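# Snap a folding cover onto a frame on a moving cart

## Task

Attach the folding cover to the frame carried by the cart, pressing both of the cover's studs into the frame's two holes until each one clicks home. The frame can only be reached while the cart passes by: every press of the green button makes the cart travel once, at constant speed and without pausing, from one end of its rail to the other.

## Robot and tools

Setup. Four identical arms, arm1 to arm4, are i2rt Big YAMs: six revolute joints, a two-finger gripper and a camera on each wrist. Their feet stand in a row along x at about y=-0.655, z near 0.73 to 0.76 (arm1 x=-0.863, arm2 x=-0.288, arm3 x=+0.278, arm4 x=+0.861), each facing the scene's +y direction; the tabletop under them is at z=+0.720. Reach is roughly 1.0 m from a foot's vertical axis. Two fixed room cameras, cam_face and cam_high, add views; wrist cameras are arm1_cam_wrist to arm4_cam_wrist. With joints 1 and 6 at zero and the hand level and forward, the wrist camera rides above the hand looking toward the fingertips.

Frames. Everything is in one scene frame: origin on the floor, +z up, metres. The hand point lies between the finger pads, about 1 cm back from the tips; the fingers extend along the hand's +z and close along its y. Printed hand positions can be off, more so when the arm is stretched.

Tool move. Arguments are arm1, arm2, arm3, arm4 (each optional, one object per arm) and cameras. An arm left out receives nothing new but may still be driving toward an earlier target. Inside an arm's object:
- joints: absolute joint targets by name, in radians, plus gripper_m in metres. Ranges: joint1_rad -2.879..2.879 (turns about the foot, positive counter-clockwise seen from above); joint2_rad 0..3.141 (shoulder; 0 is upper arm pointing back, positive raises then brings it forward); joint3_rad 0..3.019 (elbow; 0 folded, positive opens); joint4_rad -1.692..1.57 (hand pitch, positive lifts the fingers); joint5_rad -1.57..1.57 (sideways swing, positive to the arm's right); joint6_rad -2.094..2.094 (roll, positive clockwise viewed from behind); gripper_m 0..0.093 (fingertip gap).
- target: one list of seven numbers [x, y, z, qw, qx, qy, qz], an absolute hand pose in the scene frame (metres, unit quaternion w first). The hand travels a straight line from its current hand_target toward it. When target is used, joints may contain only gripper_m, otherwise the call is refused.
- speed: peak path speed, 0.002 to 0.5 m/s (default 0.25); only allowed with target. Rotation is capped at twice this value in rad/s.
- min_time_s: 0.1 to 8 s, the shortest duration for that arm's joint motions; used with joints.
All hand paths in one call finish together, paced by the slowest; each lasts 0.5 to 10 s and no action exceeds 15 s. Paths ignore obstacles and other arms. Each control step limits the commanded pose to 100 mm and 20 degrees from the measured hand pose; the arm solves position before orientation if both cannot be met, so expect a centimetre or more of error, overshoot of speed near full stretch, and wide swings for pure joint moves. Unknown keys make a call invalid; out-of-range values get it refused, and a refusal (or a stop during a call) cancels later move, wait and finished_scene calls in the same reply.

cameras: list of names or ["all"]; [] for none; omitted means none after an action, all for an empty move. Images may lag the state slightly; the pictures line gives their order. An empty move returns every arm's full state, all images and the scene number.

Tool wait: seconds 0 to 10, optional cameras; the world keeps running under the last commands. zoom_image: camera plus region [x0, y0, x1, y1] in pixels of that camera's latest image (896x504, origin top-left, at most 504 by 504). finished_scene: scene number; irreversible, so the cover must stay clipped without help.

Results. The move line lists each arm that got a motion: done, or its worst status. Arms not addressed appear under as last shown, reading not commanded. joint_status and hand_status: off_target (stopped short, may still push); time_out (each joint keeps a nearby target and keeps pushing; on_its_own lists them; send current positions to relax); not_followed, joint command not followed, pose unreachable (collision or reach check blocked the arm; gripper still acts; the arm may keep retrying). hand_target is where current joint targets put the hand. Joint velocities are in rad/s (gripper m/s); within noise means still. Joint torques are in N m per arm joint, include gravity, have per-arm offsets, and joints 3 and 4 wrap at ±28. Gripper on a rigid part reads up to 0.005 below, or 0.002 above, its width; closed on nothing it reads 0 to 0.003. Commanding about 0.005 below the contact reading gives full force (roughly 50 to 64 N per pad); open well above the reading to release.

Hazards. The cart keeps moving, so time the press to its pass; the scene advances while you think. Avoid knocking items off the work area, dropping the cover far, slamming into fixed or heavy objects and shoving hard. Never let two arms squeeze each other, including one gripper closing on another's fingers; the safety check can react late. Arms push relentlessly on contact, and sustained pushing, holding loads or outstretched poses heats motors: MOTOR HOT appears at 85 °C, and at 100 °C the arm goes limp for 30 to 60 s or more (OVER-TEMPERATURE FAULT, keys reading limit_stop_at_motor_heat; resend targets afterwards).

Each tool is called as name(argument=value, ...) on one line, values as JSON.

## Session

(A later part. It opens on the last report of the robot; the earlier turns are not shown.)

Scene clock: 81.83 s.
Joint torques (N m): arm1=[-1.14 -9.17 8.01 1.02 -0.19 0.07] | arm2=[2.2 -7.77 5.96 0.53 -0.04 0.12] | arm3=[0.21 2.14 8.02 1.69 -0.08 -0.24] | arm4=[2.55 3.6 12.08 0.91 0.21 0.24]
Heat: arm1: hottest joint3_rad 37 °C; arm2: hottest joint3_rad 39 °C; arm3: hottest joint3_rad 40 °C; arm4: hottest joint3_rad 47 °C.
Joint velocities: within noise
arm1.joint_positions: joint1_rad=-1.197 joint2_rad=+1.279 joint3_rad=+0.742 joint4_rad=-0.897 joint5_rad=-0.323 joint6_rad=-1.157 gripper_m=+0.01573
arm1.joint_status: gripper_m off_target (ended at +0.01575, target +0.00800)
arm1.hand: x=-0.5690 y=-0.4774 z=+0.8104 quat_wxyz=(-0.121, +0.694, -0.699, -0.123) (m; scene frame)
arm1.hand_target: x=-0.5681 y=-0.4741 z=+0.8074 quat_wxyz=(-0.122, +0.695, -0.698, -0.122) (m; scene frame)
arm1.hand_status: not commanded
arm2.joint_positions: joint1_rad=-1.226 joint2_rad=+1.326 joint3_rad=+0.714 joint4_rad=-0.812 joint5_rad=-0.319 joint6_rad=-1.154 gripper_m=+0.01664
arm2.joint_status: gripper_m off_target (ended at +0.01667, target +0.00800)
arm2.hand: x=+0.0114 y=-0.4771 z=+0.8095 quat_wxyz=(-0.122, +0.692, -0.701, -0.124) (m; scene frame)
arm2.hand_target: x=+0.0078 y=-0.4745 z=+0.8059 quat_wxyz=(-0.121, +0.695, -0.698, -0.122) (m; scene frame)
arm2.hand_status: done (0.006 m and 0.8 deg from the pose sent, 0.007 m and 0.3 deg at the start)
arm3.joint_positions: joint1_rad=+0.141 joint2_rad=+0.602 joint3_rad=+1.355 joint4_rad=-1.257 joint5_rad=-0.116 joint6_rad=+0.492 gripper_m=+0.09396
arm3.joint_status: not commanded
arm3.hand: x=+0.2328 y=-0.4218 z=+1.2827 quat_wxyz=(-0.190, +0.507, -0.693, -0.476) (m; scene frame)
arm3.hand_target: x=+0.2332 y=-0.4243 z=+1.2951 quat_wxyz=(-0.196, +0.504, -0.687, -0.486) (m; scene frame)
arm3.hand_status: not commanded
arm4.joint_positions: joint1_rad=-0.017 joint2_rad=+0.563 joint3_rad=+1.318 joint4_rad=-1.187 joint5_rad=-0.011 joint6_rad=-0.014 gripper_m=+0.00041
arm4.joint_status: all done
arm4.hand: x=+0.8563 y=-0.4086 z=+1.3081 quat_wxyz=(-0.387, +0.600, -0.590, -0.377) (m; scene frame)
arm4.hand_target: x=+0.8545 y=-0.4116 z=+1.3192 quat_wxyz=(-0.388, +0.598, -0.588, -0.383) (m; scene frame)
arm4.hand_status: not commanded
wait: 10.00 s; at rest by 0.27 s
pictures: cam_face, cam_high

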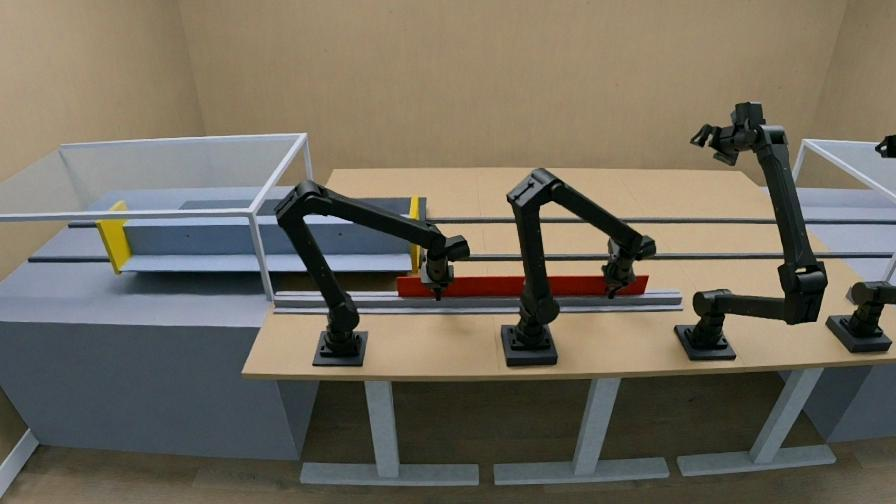

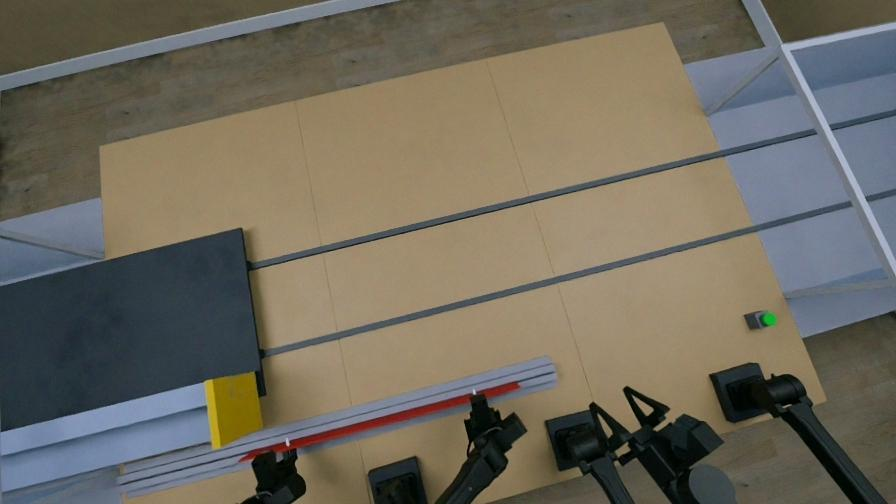

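wait(seconds=10, cameras=[])

wait(seconds=10, cameras=[])

wait(seconds=10, cameras=["cam_face"])

zoom_image(camera="cam_face", region=[90, 170, 590, 310])

Scene clock: 92.53 s.
Joint torques (N m): arm1=[-0.97 -9.41 7.95 0.77 -0.18 0.11] | arm2=[2.9 -7.59 5.91 0.47 -0.06 0.1] | arm3=[0.91 1.9 7.99 1.65 -0.07 -0.18] | arm4=[2.78 3.9 12.04 1.05 0.29 0.21]
Heat: arm1: hottest joint3_rad 38 °C; arm2: hottest joint3_rad 39 °C; arm3: hottest joint3_rad 40 °C; arm4: hottest joint3_rad 48 °C.
Joint velocities: within noise
arm1.joint_positions: joint1_rad=-1.197 joint2_rad=+1.279 joint3_rad=+0.742 joint4_rad=-0.897 joint5_rad=-0.323 joint6_rad=-1.157 gripper_m=+0.01573
arm1.joint_status: gripper_m off_target (ended at +0.01575, target +0.00800)
arm1.hand: x=-0.5690 y=-0.4774 z=+0.8104 quat_wxyz=(-0.121, +0.694, -0.699, -0.123) (m; scene frame)
arm1.hand_target: x=-0.5681 y=-0.4741 z=+0.8074 quat_wxyz=(-0.122, +0.695, -0.698, -0.122) (m; scene frame)
arm1.hand_status: not commanded
arm2.joint_positions: joint1_rad=-1.226 joint2_rad=+1.326 joint3_rad=+0.714 joint4_rad=-0.812 joint5_rad=-0.319 joint6_rad=-1.154 gripper_m=+0.01664
arm2.joint_status: gripper_m off_target (ended at +0.01667, target +0.00800)
arm2.hand: x=+0.0114 y=-0.4771 z=+0.8095 quat_wxyz=(-0.122, +0.692, -0.701, -0.124) (m; scene frame)
arm2.hand_target: x=+0.0078 y=-0.4745 z=+0.8059 quat_wxyz=(-0.121, +0.695, -0.698, -0.122) (m; scene frame)
arm2.hand_status: done (0.006 m and 0.8 deg from the pose sent, 0.007 m and 0.3 deg at the start)
arm3.joint_positions: joint1_rad=+0.141 joint2_rad=+0.602 joint3_rad=+1.355 joint4_rad=-1.257 joint5_rad=-0.116 joint6_rad=+0.492 gripper_m=+0.09396
arm3.joint_status: not commanded
arm3.hand: x=+0.2328 y=-0.4218 z=+1.2827 quat_wxyz=(-0.190, +0.507, -0.693, -0.476) (m; scene frame)
arm3.hand_target: x=+0.2332 y=-0.4243 z=+1.2951 quat_wxyz=(-0.196, +0.504, -0.687, -0.486) (m; scene frame)
arm3.hand_status: not commanded
arm4.joint_positions: joint1_rad=-0.017 joint2_rad=+0.563 joint3_rad=+1.318 joint4_rad=-1.187 joint5_rad=-0.011 joint6_rad=-0.014 gripper_m=+0.00041
arm4.joint_status: all done
arm4.hand: x=+0.8563 y=-0.4086 z=+1.3081 quat_wxyz=(-0.387, +0.600, -0.590, -0.377) (m; scene frame)
arm4.hand_target: x=+0.8545 y=-0.4116 z=+1.3192 quat_wxyz=(-0.388, +0.598, -0.588, -0.383) (m; scene frame)
arm4.hand_status: not commanded
wait: 10.00 s; at rest from the start
pictures: none
No camera images: "cameras" was empty.

Scene clock: 102.53 s.
Joint torques (N m): arm1=[-0.26 -9.47 7.84 0.91 -0.16 0.08] | arm2=[2.32 -7.3 6.02 0.54 -0.12 0.12] | arm3=[0.91 2.26 7.79 1.7 -0.19 -0.17] | arm4=[1.85 4.66 12.25 0.95 0.25 0.25]
Heat: arm1: hottest joint3_rad 38 °C; arm2: hottest joint3_rad 39 °C; arm3: hottest joint3_rad 41 °C; arm4: hottest joint3_rad 48 °C.
Joint velocities: within noise
arm1.joint_positions: joint1_rad=-1.197 joint2_rad=+1.279 joint3_rad=+0.742 joint4_rad=-0.897 joint5_rad=-0.323 joint6_rad=-1.157 gripper_m=+0.01573
arm1.joint_status: gripper_m off_target (ended at +0.01575, target +0.00800)
arm1.hand: x=-0.5690 y=-0.4774 z=+0.8104 quat_wxyz=(-0.121, +0.694, -0.699, -0.123) (m; scene frame)
arm1.hand_target: x=-0.5681 y=-0.4741 z=+0.8074 quat_wxyz=(-0.122, +0.695, -0.698, -0.122) (m; scene frame)
arm1.hand_status: not commanded
arm2.joint_positions: joint1_rad=-1.226 joint2_rad=+1.326 joint3_rad=+0.714 joint4_rad=-0.812 joint5_rad=-0.319 joint6_rad=-1.154 gripper_m=+0.01664
arm2.joint_status: gripper_m off_target (ended at +0.01667, target +0.00800)
arm2.hand: x=+0.0114 y=-0.4771 z=+0.8095 quat_wxyz=(-0.122, +0.692, -0.701, -0.124) (m; scene frame)
arm2.hand_target: x=+0.0078 y=-0.4745 z=+0.8059 quat_wxyz=(-0.121, +0.695, -0.698, -0.122) (m; scene frame)
arm2.hand_status: done (0.006 m and 0.8 deg from the pose sent, 0.007 m and 0.3 deg at the start)
arm3.joint_positions: joint1_rad=+0.141 joint2_rad=+0.602 joint3_rad=+1.355 joint4_rad=-1.257 joint5_rad=-0.116 joint6_rad=+0.492 gripper_m=+0.09396
arm3.joint_status: not commanded
arm3.hand: x=+0.2328 y=-0.4218 z=+1.2827 quat_wxyz=(-0.190, +0.507, -0.693, -0.476) (m; scene frame)
arm3.hand_target: x=+0.2332 y=-0.4243 z=+1.2951 quat_wxyz=(-0.196, +0.504, -0.687, -0.486) (m; scene frame)
arm3.hand_status: not commanded
arm4.joint_positions: joint1_rad=-0.017 joint2_rad=+0.563 joint3_rad=+1.318 joint4_rad=-1.187 joint5_rad=-0.011 joint6_rad=-0.014 gripper_m=+0.00041
arm4.joint_status: all done
arm4.hand: x=+0.8563 y=-0.4086 z=+1.3081 quat_wxyz=(-0.387, +0.600, -0.590, -0.377) (m; scene frame)
arm4.hand_target: x=+0.8545 y=-0.4116 z=+1.3192 quat_wxyz=(-0.388, +0.598, -0.588, -0.383) (m; scene frame)
arm4.hand_status: not commanded
wait: 10.00 s; at rest by 0.27 s
pictures: none
No camera images: "cameras" was empty.

Scene clock: 112.53 s.
Joint torques (N m): arm1=[-0.5 -9.58 7.9 1.01 -0.15 0.08] | arm2=[3.25 -7.59 6 0.55 -0.1 0.15] | arm3=[0.15 1.67 8.08 1.83 -0.11 -0.22] | arm4=[2.08 3.72 11.96 0.96 0.21 0.23]
Heat: arm1: hottest joint3_rad 38 °C; arm2: hottest joint3_rad 39 °C; arm3: hottest joint3_rad 41 °C; arm4: hottest joint3_rad 49 °C.
Joint velocities: within noise
arm1.joint_positions: joint1_rad=-1.197 joint2_rad=+1.279 joint3_rad=+0.742 joint4_rad=-0.897 joint5_rad=-0.323 joint6_rad=-1.157 gripper_m=+0.01573
arm1.joint_status: gripper_m off_target (ended at +0.01575, target +0.00800)
arm1.hand: x=-0.5690 y=-0.4774 z=+0.8104 quat_wxyz=(-0.121, +0.694, -0.699, -0.123) (m; scene frame)
arm1.hand_target: x=-0.5681 y=-0.4741 z=+0.8074 quat_wxyz=(-0.122, +0.695, -0.698, -0.122) (m; scene frame)
arm1.hand_status: not commanded
arm2.joint_positions: joint1_rad=-1.226 joint2_rad=+1.326 joint3_rad=+0.714 joint4_rad=-0.812 joint5_rad=-0.319 joint6_rad=-1.154 gripper_m=+0.01664
arm2.joint_status: gripper_m off_target (ended at +0.01667, target +0.00800)
arm2.hand: x=+0.0114 y=-0.4771 z=+0.8095 quat_wxyz=(-0.122, +0.692, -0.701, -0.124) (m; scene frame)
arm2.hand_target: x=+0.0078 y=-0.4745 z=+0.8059 quat_wxyz=(-0.121, +0.695, -0.698, -0.122) (m; scene frame)
arm2.hand_status: done (0.006 m and 0.8 deg from the pose sent, 0.007 m and 0.3 deg at the start)
arm3.joint_positions: joint1_rad=+0.141 joint2_rad=+0.602 joint3_rad=+1.355 joint4_rad=-1.257 joint5_rad=-0.116 joint6_rad=+0.492 gripper_m=+0.09396
arm3.joint_status: not commanded
arm3.hand: x=+0.2328 y=-0.4218 z=+1.2827 quat_wxyz=(-0.190, +0.507, -0.693, -0.476) (m; scene frame)
arm3.hand_target: x=+0.2332 y=-0.4243 z=+1.2951 quat_wxyz=(-0.196, +0.504, -0.687, -0.486) (m; scene frame)
arm3.hand_status: not commanded
arm4.joint_positions: joint1_rad=-0.017 joint2_rad=+0.563 joint3_rad=+1.318 joint4_rad=-1.187 joint5_rad=-0.011 joint6_rad=-0.014 gripper_m=+0.00041
arm4.joint_status: all done
arm4.hand: x=+0.8563 y=-0.4086 z=+1.3081 quat_wxyz=(-0.387, +0.600, -0.590, -0.377) (m; scene frame)
arm4.hand_target: x=+0.8545 y=-0.4116 z=+1.3192 quat_wxyz=(-0.388, +0.598, -0.588, -0.383) (m; scene frame)
arm4.hand_status: not commanded
wait: 10.00 s; at rest by 0.27 s
pictures: cam_face

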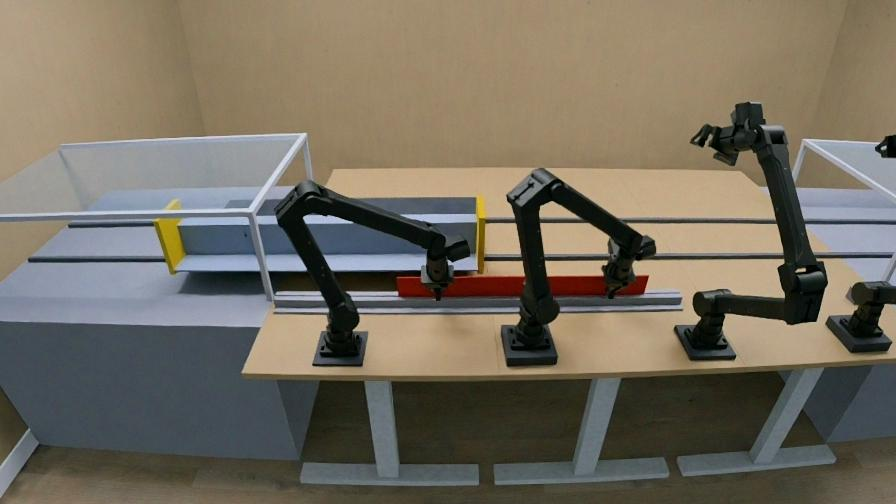

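Scaled by 1.008.

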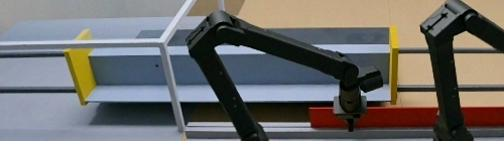

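move(arm1={"target":[-0.568,-0.472,0.99,0.153,-0.69,0.69,0.153],"speed":0.1}, arm2={"target":[0.010,-0.468,1.00,0.153,-0.69,0.69,0.153],"speed":0.1}, cameras=[])

move(arm1={"target":[-0.935,-0.435,0.985,0.170,-0.686,0.686,0.170],"speed":0.12}, arm2={"target":[-0.357,-0.430,0.995,0.170,-0.686,0.686,0.170],"speed":0.12}, cameras=["arm1_cam_wrist","arm2_cam_wrist","cam_face"])

Scene clock: 115.83 s.
Joint torques (N m): arm1=[-1.67 -9.7 14.56 -0.06 -1.37 -0.06] | arm2=[0.5 -8.76 14.58 -1.83 -1.65 -0.02] | arm3=[0.56 1.96 8.01 1.73 -0.15 -0.22] | arm4=[1.73 3.96 11.97 1.18 0.21 0.19]
Heat: arm1: hottest joint3_rad 39 °C; arm2: hottest joint3_rad 40 °C; arm3: hottest joint3_rad 41 °C; arm4: hottest joint3_rad 49 °C.
move: arm1 off_target; arm2 off_target
Joint velocities: within noise
arm1.joint_positions: joint1_rad=-1.218 joint2_rad=+1.133 joint3_rad=+1.028 joint4_rad=-1.363 joint5_rad=-0.384 joint6_rad=-1.179 gripper_m=+0.01573
arm1.joint_status: not commanded
arm1.hand: x=-0.5798 y=-0.4783 z=+0.9578 quat_wxyz=(-0.120, +0.690, -0.697, -0.155) (m; scene frame)
arm1.hand_target: x=-0.5678 y=-0.4724 z=+0.9886 quat_wxyz=(-0.153, +0.693, -0.688, -0.152) (m; scene frame)
arm1.hand_status: off_target (0.035 m and 3.9 deg from the pose sent, 0.180 m and 5.1 deg at the start)
arm2.joint_positions: joint1_rad=-1.228 joint2_rad=+1.146 joint3_rad=+0.964 joint4_rad=-1.272 joint5_rad=-0.364 joint6_rad=-1.171 gripper_m=+0.01690
arm2.joint_status: not commanded
arm2.hand: x=-0.0010 y=-0.4754 z=+0.9507 quat_wxyz=(-0.117, +0.694, -0.695, -0.149) (m; scene frame)
arm2.hand_target: x=+0.0112 y=-0.4675 z=+0.9983 quat_wxyz=(-0.158, +0.693, -0.687, -0.150) (m; scene frame)
arm2.hand_status: off_target (0.051 m and 4.2 deg from the pose sent, 0.191 m and 5.1 deg at the start)
arm3, arm4: as last shown
pictures: none
No camera images: "cameras" was empty.

Scene clock: 119.77 s.
Joint torques (N m): arm1=[-0.09 -2.14 13.55 2.15 1.49 0.05] | arm2=[1.61 -0.73 11.25 1.02 1.13 0.07] | arm3=[1.44 1.55 7.76 1.65 -0.02 -0.18] | arm4=[2.26 4.89 12.19 0.91 0.19 0.26]
Heat: arm1: hottest joint3_rad 39 °C; arm2: hottest joint3_rad 41 °C; arm3: hottest joint3_rad 41 °C; arm4: hottest joint3_rad 49 °C.
move: arm1 off_target; arm2 off_target
Joint velocities: within noise
arm1.joint_positions: joint1_rad=+0.468 joint2_rad=+0.622 joint3_rad=+0.755 joint4_rad=-1.371 joint5_rad=+0.209 joint6_rad=+0.435 gripper_m=+0.01573
arm1.joint_status: not commanded
arm1.hand: x=-0.9272 y=-0.4497 z=+0.9568 quat_wxyz=(-0.149, +0.696, -0.692, -0.123) (m; scene frame)
arm1.hand_target: x=-0.9327 y=-0.4356 z=+0.9851 quat_wxyz=(-0.172, +0.687, -0.687, -0.163) (m; scene frame)
arm1.hand_status: off_target (0.033 m and 6.1 deg from the pose sent, 0.359 m and 6.1 deg at the start)
arm2.joint_positions: joint1_rad=+0.440 joint2_rad=+0.632 joint3_rad=+0.724 joint4_rad=-1.304 joint5_rad=+0.207 joint6_rad=+0.432 gripper_m=+0.01688
arm2.joint_status: not commanded
arm2.hand: x=-0.3553 y=-0.4411 z=+0.9710 quat_wxyz=(-0.148, +0.694, -0.691, -0.139) (m; scene frame)
arm2.hand_target: x=-0.3579 y=-0.4312 z=+0.9940 quat_wxyz=(-0.168, +0.689, -0.686, -0.165) (m; scene frame)
arm2.hand_status: off_target (0.026 m and 4.5 deg from the pose sent, 0.362 m and 6.6 deg at the start)
arm3, arm4: as last shown
pictures: arm1_cam_wrist, arm2_cam_wrist, cam_face

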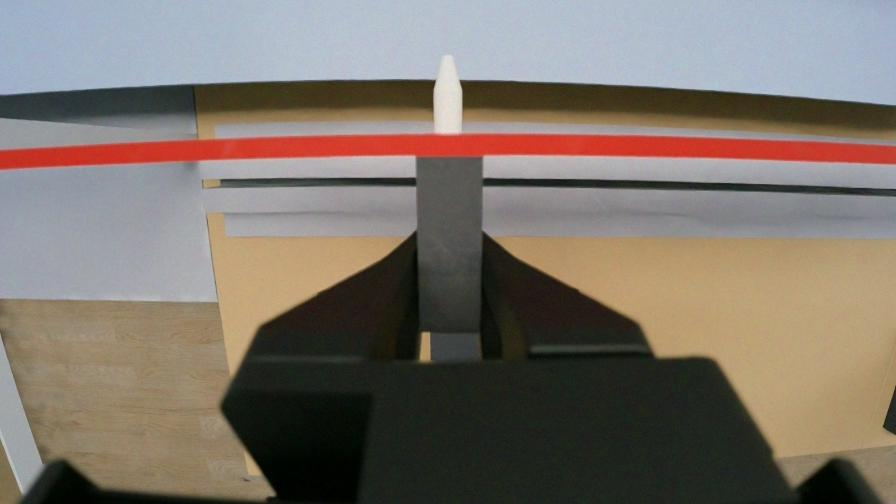

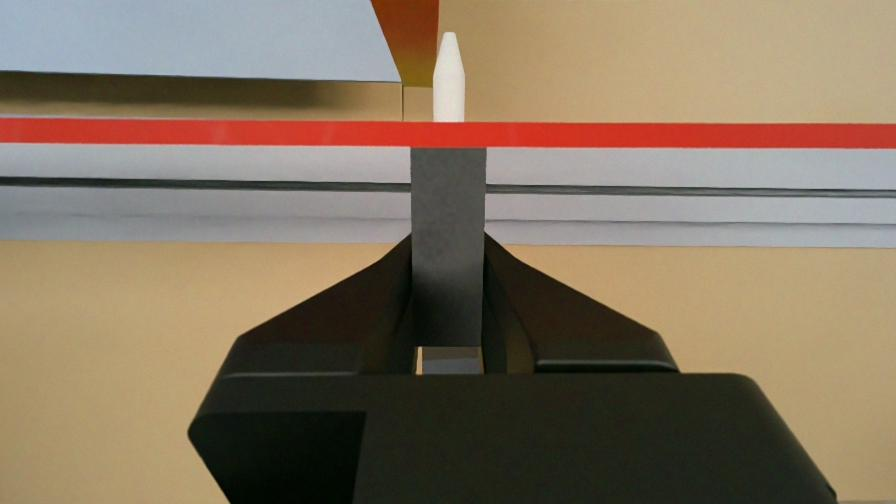

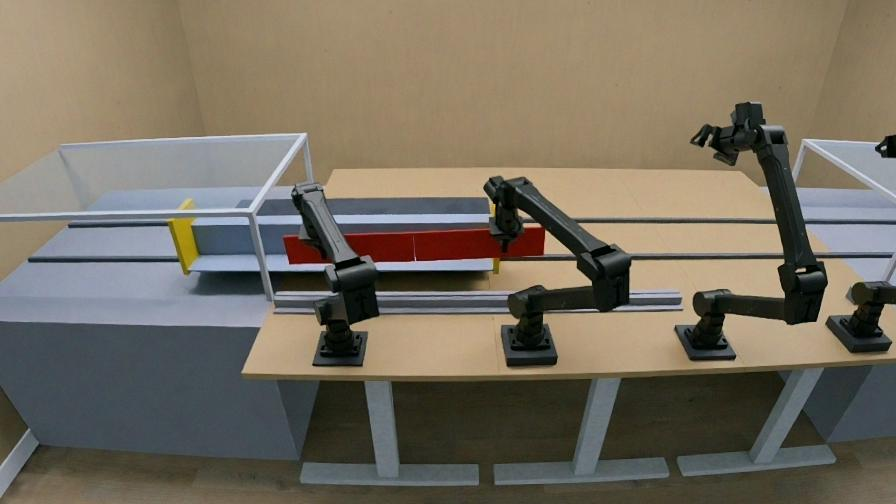

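wait(seconds=10, cameras=[])

wait(seconds=9, cameras=["arm1_cam_wrist","arm2_cam_wrist","cam_face"])

Scene clock: 130.73 s.
Joint torques (N m): arm1=[0.15 -2.9 13.46 2.24 1.46 0.08] | arm2=[2.32 0.03 11.28 1.14 1.11 -0.02] | arm3=[0.56 1.85 8.08 1.84 -0.09 -0.22] | arm4=[2.73 4.6 12.27 0.88 0.18 0.27]
Heat: arm1: hottest joint3_rad 40 °C; arm2: hottest joint3_rad 44 °C; arm3: hottest joint3_rad 41 °C; arm4: hottest joint3_rad 49 °C.
Joint velocities: within noise
arm1.joint_positions: joint1_rad=+0.468 joint2_rad=+0.622 joint3_rad=+0.755 joint4_rad=-1.371 joint5_rad=+0.209 joint6_rad=+0.435 gripper_m=+0.01573
arm1.joint_status: not commanded
arm1.hand: x=-0.9272 y=-0.4497 z=+0.9568 quat_wxyz=(-0.149, +0.696, -0.692, -0.123) (m; scene frame)
arm1.hand_target: x=-0.9327 y=-0.4357 z=+0.9851 quat_wxyz=(-0.172, +0.687, -0.687, -0.163) (m; scene frame)
arm1.hand_status: off_target (0.033 m and 6.1 deg from the pose sent, 0.359 m and 6.1 deg at the start)
arm2.joint_positions: joint1_rad=+0.440 joint2_rad=+0.632 joint3_rad=+0.724 joint4_rad=-1.304 joint5_rad=+0.207 joint6_rad=+0.432 gripper_m=+0.01688
arm2.joint_status: not commanded
arm2.hand: x=-0.3553 y=-0.4411 z=+0.9710 quat_wxyz=(-0.148, +0.694, -0.691, -0.139) (m; scene frame)
arm2.hand_target: x=-0.3579 y=-0.4312 z=+0.9940 quat_wxyz=(-0.168, +0.689, -0.686, -0.165) (m; scene frame)
arm2.hand_status: off_target (0.026 m and 4.5 deg from the pose sent, 0.362 m and 6.6 deg at the start)
arm3.joint_positions: joint1_rad=+0.141 joint2_rad=+0.602 joint3_rad=+1.355 joint4_rad=-1.257 joint5_rad=-0.116 joint6_rad=+0.492 gripper_m=+0.09396
arm3.joint_status: not commanded
arm3.hand: x=+0.2328 y=-0.4218 z=+1.2827 quat_wxyz=(-0.190, +0.507, -0.693, -0.476) (m; scene frame)
arm3.hand_target: x=+0.2332 y=-0.4243 z=+1.2951 quat_wxyz=(-0.196, +0.504, -0.687, -0.486) (m; scene frame)
arm3.hand_status: not commanded
arm4.joint_positions: joint1_rad=-0.017 joint2_rad=+0.563 joint3_rad=+1.318 joint4_rad=-1.187 joint5_rad=-0.011 joint6_rad=-0.014 gripper_m=+0.00041
arm4.joint_status: not commanded
arm4.hand: x=+0.8563 y=-0.4086 z=+1.3081 quat_wxyz=(-0.387, +0.600, -0.590, -0.377) (m; scene frame)
arm4.hand_target: x=+0.8545 y=-0.4116 z=+1.3192 quat_wxyz=(-0.388, +0.598, -0.588, -0.383) (m; scene frame)
arm4.hand_status: not commanded
wait: 10.00 s; at rest from the start
pictures: none
No camera images: "cameras" was empty.

Scene clock: 139.73 s.
Joint torques (N m): arm1=[0.03 -2.26 13.55 2.32 1.52 0.07] | arm2=[1.32 -0.56 11.28 0.99 1.13 0.02] | arm3=[-0.73 1.79 7.72 1.42 -0.13 -0.2] | arm4=[1.79 4.01 12.04 1.17 0.19 0.18]
Heat: arm1: hottest joint3_rad 41 °C; arm2: hottest joint3_rad 46 °C; arm3: hottest joint3_rad 41 °C; arm4: hottest joint3_rad 50 °C.
Joint velocities: within noise
arm1.joint_positions: joint1_rad=+0.468 joint2_rad=+0.622 joint3_rad=+0.755 joint4_rad=-1.371 joint5_rad=+0.209 joint6_rad=+0.435 gripper_m=+0.01573
arm1.joint_status: not commanded
arm1.hand: x=-0.9272 y=-0.4497 z=+0.9568 quat_wxyz=(-0.149, +0.696, -0.692, -0.123) (m; scene frame)
arm1.hand_target: x=-0.9327 y=-0.4357 z=+0.9851 quat_wxyz=(-0.172, +0.687, -0.687, -0.163) (m; scene frame)
arm1.hand_status: off_target (0.033 m and 6.1 deg from the pose sent, 0.359 m and 6.1 deg at the start)
arm2.joint_positions: joint1_rad=+0.440 joint2_rad=+0.632 joint3_rad=+0.724 joint4_rad=-1.304 joint5_rad=+0.207 joint6_rad=+0.432 gripper_m=+0.01688
arm2.joint_status: not commanded
arm2.hand: x=-0.3553 y=-0.4411 z=+0.9710 quat_wxyz=(-0.148, +0.694, -0.691, -0.139) (m; scene frame)
arm2.hand_target: x=-0.3579 y=-0.4312 z=+0.9940 quat_wxyz=(-0.168, +0.689, -0.686, -0.165) (m; scene frame)
arm2.hand_status: off_target (0.026 m and 4.5 deg from the pose sent, 0.362 m and 6.6 deg at the start)
arm3.joint_positions: joint1_rad=+0.141 joint2_rad=+0.602 joint3_rad=+1.355 joint4_rad=-1.257 joint5_rad=-0.116 joint6_rad=+0.492 gripper_m=+0.09396
arm3.joint_status: not commanded
arm3.hand: x=+0.2328 y=-0.4218 z=+1.2827 quat_wxyz=(-0.190, +0.507, -0.693, -0.476) (m; scene frame)
arm3.hand_target: x=+0.2332 y=-0.4243 z=+1.2951 quat_wxyz=(-0.196, +0.504, -0.687, -0.486) (m; scene frame)
arm3.hand_status: not commanded
arm4.joint_positions: joint1_rad=-0.017 joint2_rad=+0.563 joint3_rad=+1.318 joint4_rad=-1.187 joint5_rad=-0.011 joint6_rad=-0.014 gripper_m=+0.00041
arm4.joint_status: not commanded
arm4.hand: x=+0.8563 y=-0.4086 z=+1.3081 quat_wxyz=(-0.387, +0.600, -0.590, -0.377) (m; scene frame)
arm4.hand_target: x=+0.8545 y=-0.4116 z=+1.3192 quat_wxyz=(-0.388, +0.598, -0.588, -0.383) (m; scene frame)
arm4.hand_status: not commanded
wait: 9.00 s; at rest by 0.27 s
pictures: arm1_cam_wrist, arm2_cam_wrist, cam_face

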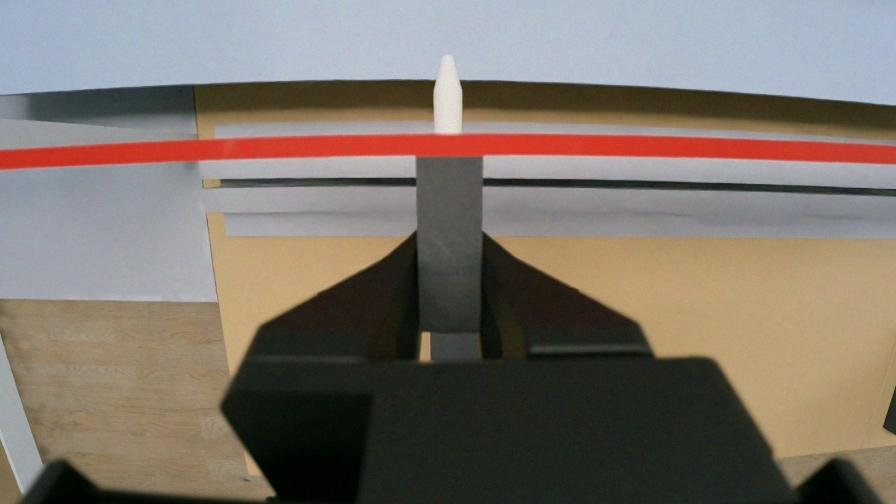

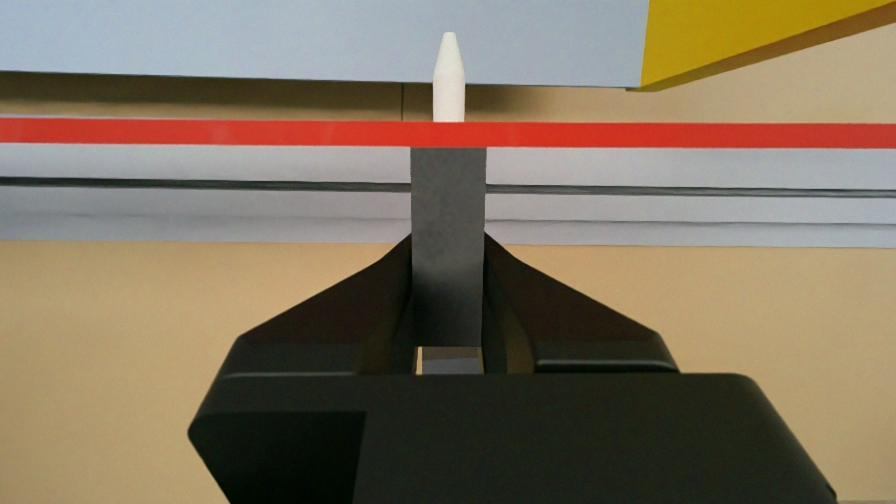

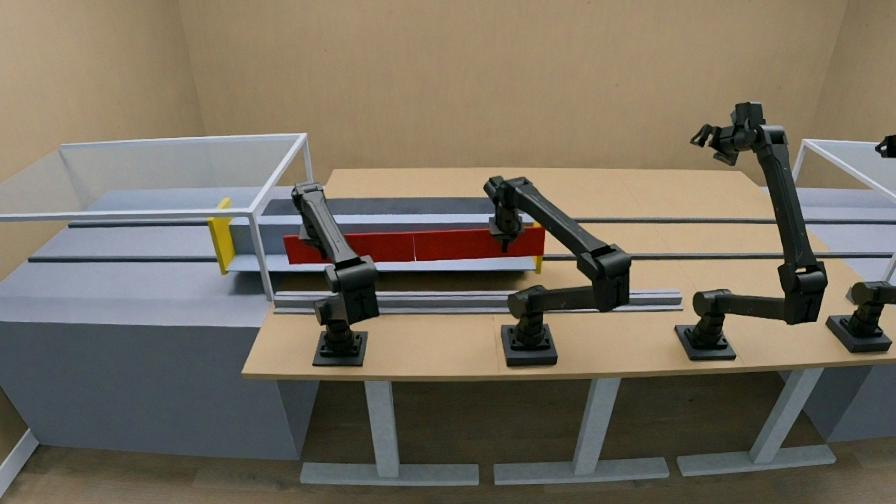

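wait(seconds=4, cameras=[])

move(arm1={"target":[-0.925,-0.358,0.950,0.165,-0.6875,0.6875,0.165],"speed":0.05}, arm2={"target":[-0.348,-0.353,0.955,0.165,-0.6875,0.6875,0.165],"speed":0.05}, cameras=["arm1_cam_wrist","arm2_cam_wrist"])

Scene clock: 144.40 s.
Joint torques (N m): arm1=[-0.62 -1.79 13.45 2.19 1.43 0.08] | arm2=[1.67 0.32 11.28 1.02 1.11 0] | arm3=[0.73 1.9 7.86 1.51 -0.1 -0.22] | arm4=[2.26 4.07 12.23 1.03 0.23 0.24]
Heat: arm1: hottest joint3_rad 41 °C; arm2: hottest joint3_rad 47 °C; arm3: hottest joint3_rad 41 °C; arm4: hottest joint3_rad 50 °C.
Joint velocities: within noise
arm1.joint_positions: joint1_rad=+0.468 joint2_rad=+0.622 joint3_rad=+0.755 joint4_rad=-1.371 joint5_rad=+0.209 joint6_rad=+0.435 gripper_m=+0.01573
arm1.joint_status: not commanded
arm1.hand: x=-0.9272 y=-0.4497 z=+0.9568 quat_wxyz=(-0.149, +0.696, -0.692, -0.123) (m; scene frame)
arm1.hand_target: x=-0.9327 y=-0.4357 z=+0.9851 quat_wxyz=(-0.172, +0.687, -0.687, -0.163) (m; scene frame)
arm1.hand_status: off_target (0.033 m and 6.1 deg from the pose sent, 0.359 m and 6.1 deg at the start)
arm2.joint_positions: joint1_rad=+0.440 joint2_rad=+0.632 joint3_rad=+0.724 joint4_rad=-1.304 joint5_rad=+0.207 joint6_rad=+0.432 gripper_m=+0.01688
arm2.joint_status: not commanded
arm2.hand: x=-0.3553 y=-0.4411 z=+0.9710 quat_wxyz=(-0.148, +0.694, -0.691, -0.139) (m; scene frame)
arm2.hand_target: x=-0.3579 y=-0.4312 z=+0.9940 quat_wxyz=(-0.168, +0.689, -0.686, -0.165) (m; scene frame)
arm2.hand_status: off_target (0.026 m and 4.5 deg from the pose sent, 0.362 m and 6.6 deg at the start)
arm3.joint_positions: joint1_rad=+0.141 joint2_rad=+0.602 joint3_rad=+1.355 joint4_rad=-1.257 joint5_rad=-0.116 joint6_rad=+0.492 gripper_m=+0.09396
arm3.joint_status: not commanded
arm3.hand: x=+0.2328 y=-0.4218 z=+1.2827 quat_wxyz=(-0.190, +0.507, -0.693, -0.476) (m; scene frame)
arm3.hand_target: x=+0.2332 y=-0.4243 z=+1.2951 quat_wxyz=(-0.196, +0.504, -0.687, -0.486) (m; scene frame)
arm3.hand_status: not commanded
arm4.joint_positions: joint1_rad=-0.017 joint2_rad=+0.563 joint3_rad=+1.318 joint4_rad=-1.187 joint5_rad=-0.011 joint6_rad=-0.014 gripper_m=+0.00041
arm4.joint_status: not commanded
arm4.hand: x=+0.8563 y=-0.4086 z=+1.3081 quat_wxyz=(-0.387, +0.600, -0.590, -0.377) (m; scene frame)
arm4.hand_target: x=+0.8545 y=-0.4116 z=+1.3192 quat_wxyz=(-0.388, +0.598, -0.588, -0.383) (m; scene frame)
arm4.hand_status: not commanded
wait: 4.00 s; at rest from the start
pictures: none
No camera images: "cameras" was empty.

Scene clock: 146.77 s.
Joint torques (N m): arm1=[-2.2 -5.71 11.9 2.66 0.39 -0.1] | arm2=[-0.67 -3.55 9.57 1.83 0.16 -0.19] | arm3=[0.79 2.02 7.87 1.54 -0.07 -0.2] | arm4=[3.19 4.42 12.23 1.07 0.19 0.22]
Heat: arm1: hottest joint3_rad 41 °C; arm2: hottest joint3_rad 47 °C; arm3: hottest joint3_rad 41 °C; arm4: hottest joint3_rad 50 °C.
move: arm1 off_target; arm2 off_target
Joint velocities: within noise
arm1.joint_positions: joint1_rad=+0.281 joint2_rad=+0.828 joint3_rad=+0.755 joint4_rad=-1.127 joint5_rad=+0.125 joint6_rad=+0.268 gripper_m=+0.01573
arm1.joint_status: not commanded
arm1.hand: x=-0.9230 y=-0.3745 z=+0.9281 quat_wxyz=(-0.141, +0.693, -0.694, -0.131) (m; scene frame)
arm1.hand_target: x=-0.9247 y=-0.3596 z=+0.9497 quat_wxyz=(-0.164, +0.688, -0.687, -0.165) (m; scene frame)
arm1.hand_status: off_target (0.028 m and 4.9 deg from the pose sent, 0.092 m and 5.3 deg at the start)
arm2.joint_positions: joint1_rad=+0.265 joint2_rad=+0.852 joint3_rad=+0.724 joint4_rad=-1.056 joint5_rad=+0.139 joint6_rad=+0.270 gripper_m=+0.01688
arm2.joint_status: not commanded
arm2.hand: x=-0.3501 y=-0.3661 z=+0.9390 quat_wxyz=(-0.147, +0.693, -0.692, -0.140) (m; scene frame)
arm2.hand_target: x=-0.3483 y=-0.3541 z=+0.9547 quat_wxyz=(-0.164, +0.687, -0.688, -0.165) (m; scene frame)
arm2.hand_status: off_target (0.021 m and 3.7 deg from the pose sent, 0.090 m and 3.7 deg at the start)
arm3, arm4: as last shown
pictures: arm1_cam_wrist, arm2_cam_wrist

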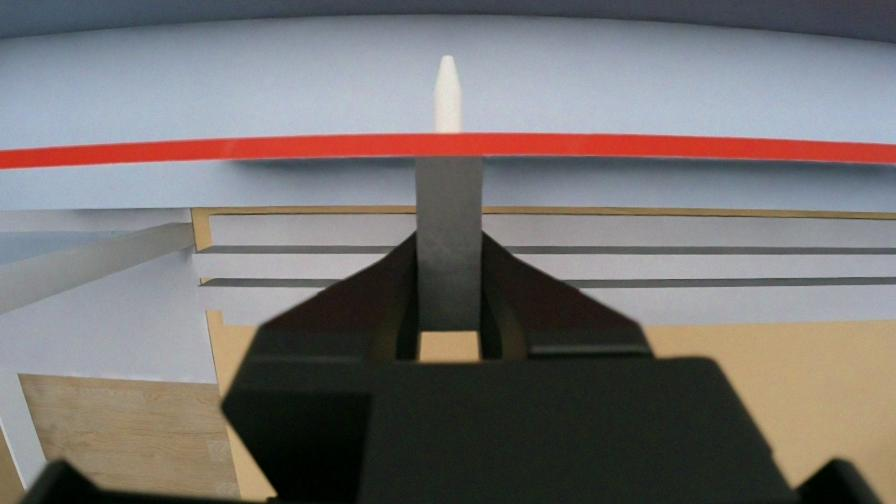

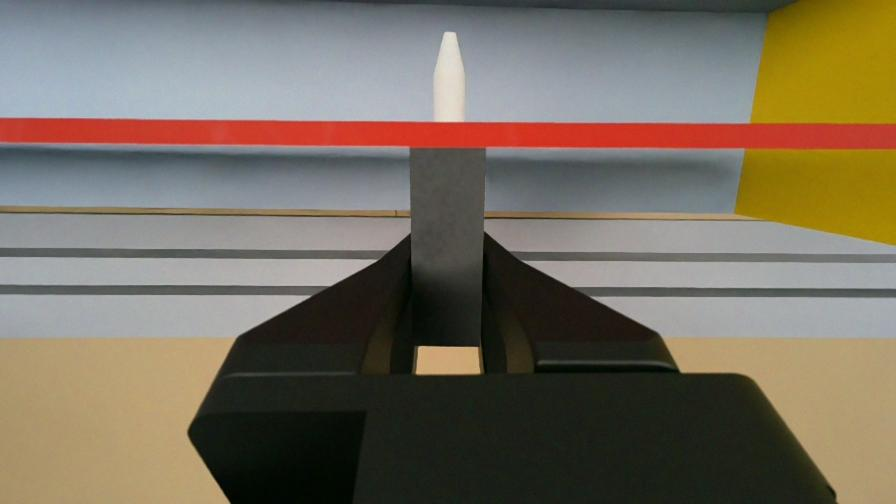

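move(arm1={"target":[-0.926,-0.321,0.920,0.165,-0.6875,0.6875,0.165],"speed":0.03}, arm2={"target":[-0.348,-0.321,0.917,0.165,-0.6875,0.6875,0.165],"speed":0.03}, cameras=["arm1_cam_wrist","arm2_cam_wrist"])

zoom_image(camera="arm1_cam_wrist", region=[300, 0, 600, 200])

Scene clock: 150.00 s.
Joint torques (N m): arm1=[-1.9 -7.53 11.58 2.43 0.38 -0.12] | arm2=[0.5 -4.42 8.85 1.83 0.25 -0.2] | arm3=[0.85 2.9 7.87 1.52 -0.07 -0.19] | arm4=[1.73 4.54 12.11 1.13 0.16 0.19]
Heat: arm1: hottest joint3_rad 42 °C; arm2: hottest joint3_rad 47 °C; arm3: hottest joint3_rad 41 °C; arm4: hottest joint3_rad 50 °C.
move: arm1 off_target; arm2 off_target
Joint velocities: within noise
arm1.joint_positions: joint1_rad=+0.244 joint2_rad=+0.945 joint3_rad=+0.739 joint4_rad=-0.978 joint5_rad=+0.111 joint6_rad=+0.239 gripper_m=+0.01573
arm1.joint_status: not commanded
arm1.hand: x=-0.9241 y=-0.3381 z=+0.9012 quat_wxyz=(-0.143, +0.690, -0.696, -0.137) (m; scene frame)
arm1.hand_target: x=-0.9253 y=-0.3225 z=+0.9203 quat_wxyz=(-0.165, +0.686, -0.689, -0.165) (m; scene frame)
arm1.hand_status: off_target (0.026 m and 4.2 deg from the pose sent, 0.054 m and 4.9 deg at the start)
arm2.joint_positions: joint1_rad=+0.223 joint2_rad=+0.967 joint3_rad=+0.694 joint4_rad=-0.889 joint5_rad=+0.121 joint6_rad=+0.240 gripper_m=+0.01688
arm2.joint_status: not commanded
arm2.hand: x=-0.3502 y=-0.3321 z=+0.9074 quat_wxyz=(-0.149, +0.688, -0.694, -0.149) (m; scene frame)
arm2.hand_target: x=-0.3481 y=-0.3216 z=+0.9173 quat_wxyz=(-0.165, +0.687, -0.688, -0.165) (m; scene frame)
arm2.hand_status: off_target (0.015 m and 2.7 deg from the pose sent, 0.050 m and 3.7 deg at the start)
arm3, arm4: as last shown
pictures: arm1_cam_wrist, arm2_cam_wrist

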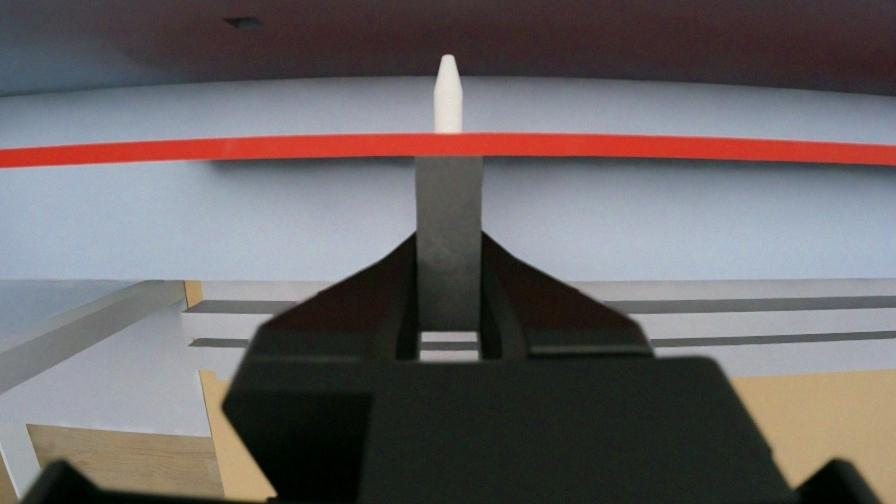

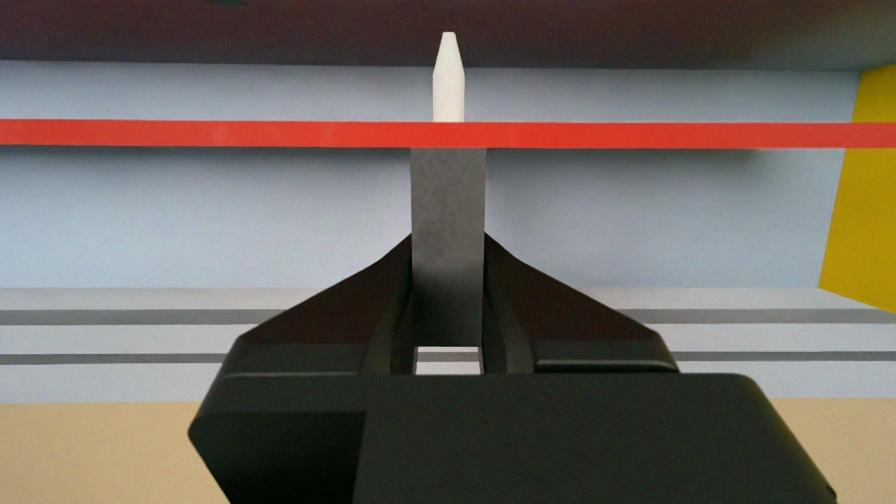

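Scaled by 1.680.

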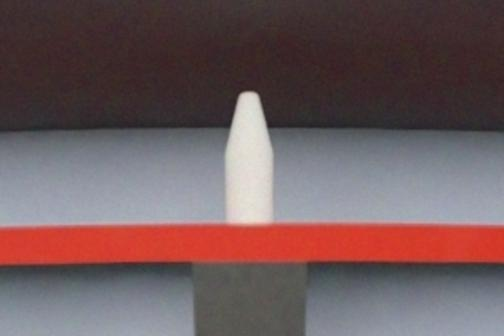

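move(arm1={"target":[-0.926,-0.3145,0.918,0.165,-0.6875,0.6875,0.165],"speed":0.02}, arm2={"target":[-0.347,-0.320,0.917,0.165,-0.6875,0.6875,0.165],"speed":0.02}, cameras=["arm1_cam_wrist","arm2_cam_wrist"])

zoom_image(camera="arm1_cam_wrist", region=[300, 0, 600, 150])

zoom_image(camera="arm2_cam_wrist", region=[300, 0, 600, 150])

Scene clock: 153.37 s.
Joint torques (N m): arm1=[-1.85 -6.07 12.08 2.37 0.21 -0.11] | arm2=[0.91 -4.6 8.94 1.7 0.19 -0.24] | arm3=[0.26 2.08 7.91 1.57 -0.14 -0.26] | arm4=[1.85 4.42 12.04 0.9 0.16 0.24]
Heat: arm1: hottest joint3_rad 43 °C; arm2: hottest joint3_rad 47 °C; arm3: hottest joint3_rad 41 °C; arm4: hottest joint3_rad 50 °C.
move: arm1 off_target; arm2 off_target
Joint velocities: within noise
arm1.joint_positions: joint1_rad=+0.236 joint2_rad=+0.954 joint3_rad=+0.741 joint4_rad=-0.961 joint5_rad=+0.114 joint6_rad=+0.234 gripper_m=+0.01573
arm1.joint_status: not commanded
arm1.hand: x=-0.9223 y=-0.3330 z=+0.9007 quat_wxyz=(-0.148, +0.688, -0.696, -0.139) (m; scene frame)
arm1.hand_target: x=-0.9259 y=-0.3150 z=+0.9188 quat_wxyz=(-0.166, +0.688, -0.687, -0.165) (m; scene frame)
arm1.hand_status: off_target (0.026 m and 3.7 deg from the pose sent, 0.029 m and 4.2 deg at the start)
arm2.joint_positions: joint1_rad=+0.216 joint2_rad=+0.968 joint3_rad=+0.694 joint4_rad=-0.884 joint5_rad=+0.121 joint6_rad=+0.237 gripper_m=+0.01688
arm2.joint_status: not commanded
arm2.hand: x=-0.3480 y=-0.3305 z=+0.9073 quat_wxyz=(-0.151, +0.687, -0.695, -0.149) (m; scene frame)
arm2.hand_target: x=-0.3463 y=-0.3204 z=+0.9171 quat_wxyz=(-0.165, +0.687, -0.688, -0.164) (m; scene frame)
arm2.hand_status: off_target (0.014 m and 2.6 deg from the pose sent, 0.016 m and 2.7 deg at the start)
arm3, arm4: as last shown
pictures: arm1_cam_wrist, arm2_cam_wrist

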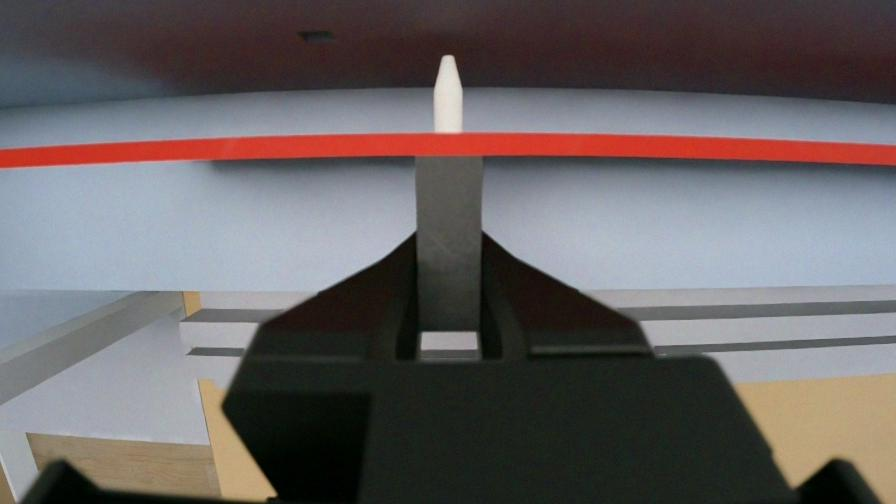

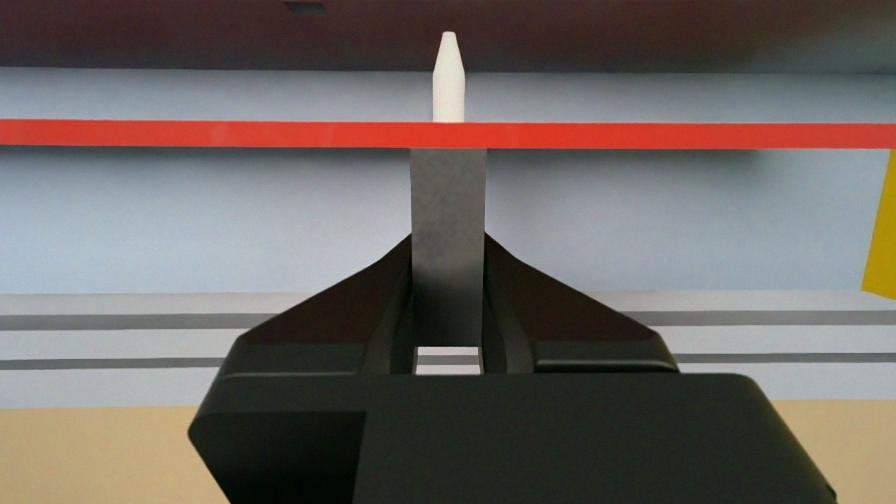

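Scaled by 1.680.

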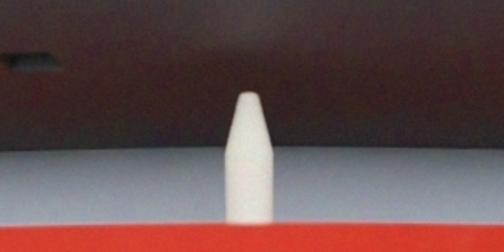

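Scaled by 1.680.

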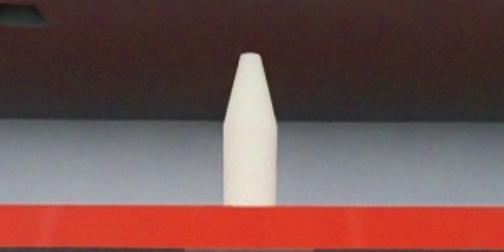

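move(arm1={"target":[-0.922,-0.309,0.917,0.165,-0.6875,0.6875,0.165],"speed":0.01}, arm2={"target":[-0.343,-0.312,0.917,0.165,-0.6875,0.6875,0.165],"speed":0.01}, cameras=["arm1_cam_wrist","arm2_cam_wrist"])

zoom_image(camera="arm1_cam_wrist", region=[350, 0, 550, 150])

zoom_image(camera="arm2_cam_wrist", region=[350, 0, 550, 150])

Scene clock: 156.13 s.
Joint torques (N m): arm1=[-0.91 -5.42 12.51 2.07 -0.01 -0.12] | arm2=[0.62 -4.07 9.72 1.4 0.25 -0.23] | arm3=[0.56 1.49 8.02 1.74 -0.12 -0.21] | arm4=[2.49 4.01 12.11 0.81 0.19 0.2]
Heat: arm1: hottest joint3_rad 44 °C; arm2: hottest joint3_rad 48 °C; arm3: hottest joint3_rad 41 °C; arm4: hottest joint3_rad 50 °C.
move: arm1 off_target; arm2 off_target
Joint velocities: within noise
arm1.joint_positions: joint1_rad=+0.215 joint2_rad=+0.960 joint3_rad=+0.741 joint4_rad=-0.946 joint5_rad=+0.109 joint6_rad=+0.214 gripper_m=+0.01573
arm1.joint_status: not commanded
arm1.hand: x=-0.9170 y=-0.3283 z=+0.9002 quat_wxyz=(-0.151, +0.687, -0.696, -0.141) (m; scene frame)
arm1.hand_target: x=-0.9213 y=-0.3102 z=+0.9173 quat_wxyz=(-0.166, +0.688, -0.688, -0.164) (m; scene frame)
arm1.hand_status: off_target (0.026 m and 3.3 deg from the pose sent, 0.029 m and 3.7 deg at the start)
arm2.joint_positions: joint1_rad=+0.190 joint2_rad=+0.985 joint3_rad=+0.694 joint4_rad=-0.869 joint5_rad=+0.109 joint6_rad=+0.219 gripper_m=+0.01688
arm2.joint_status: not commanded
arm2.hand: x=-0.3425 y=-0.3257 z=+0.9033 quat_wxyz=(-0.149, +0.685, -0.697, -0.148) (m; scene frame)
arm2.hand_target: x=-0.3413 y=-0.3123 z=+0.9168 quat_wxyz=(-0.165, +0.686, -0.690, -0.164) (m; scene frame)
arm2.hand_status: off_target (0.019 m and 2.9 deg from the pose sent, 0.022 m and 2.6 deg at the start)
arm3, arm4: as last shown
pictures: arm1_cam_wrist, arm2_cam_wrist

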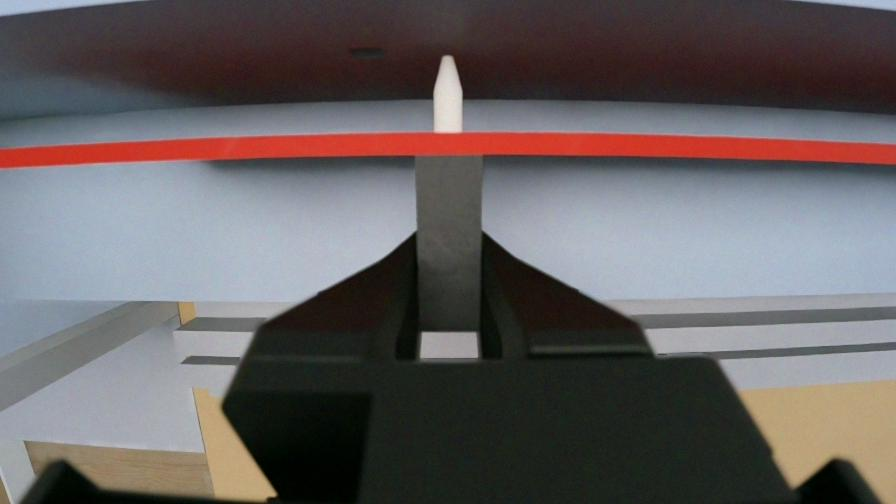

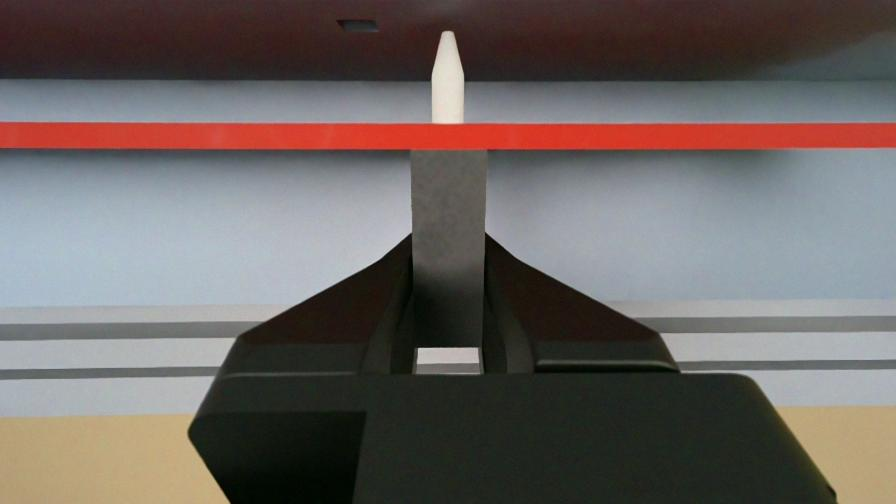

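Scaled by 2.520.

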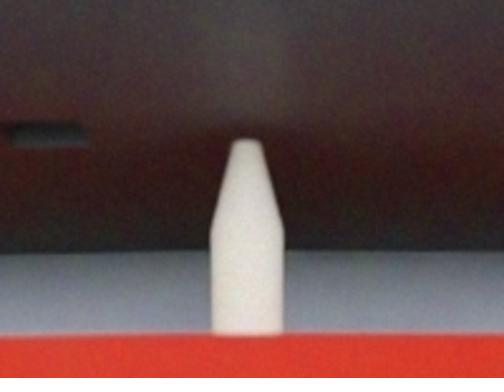

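Scaled by 2.520.

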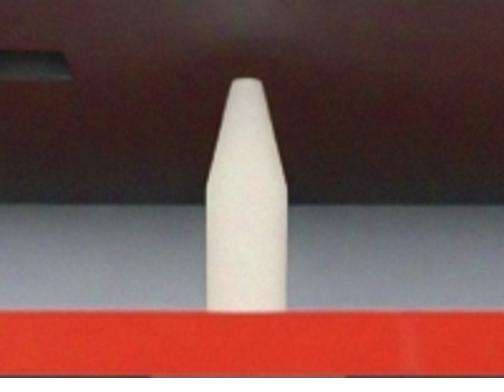

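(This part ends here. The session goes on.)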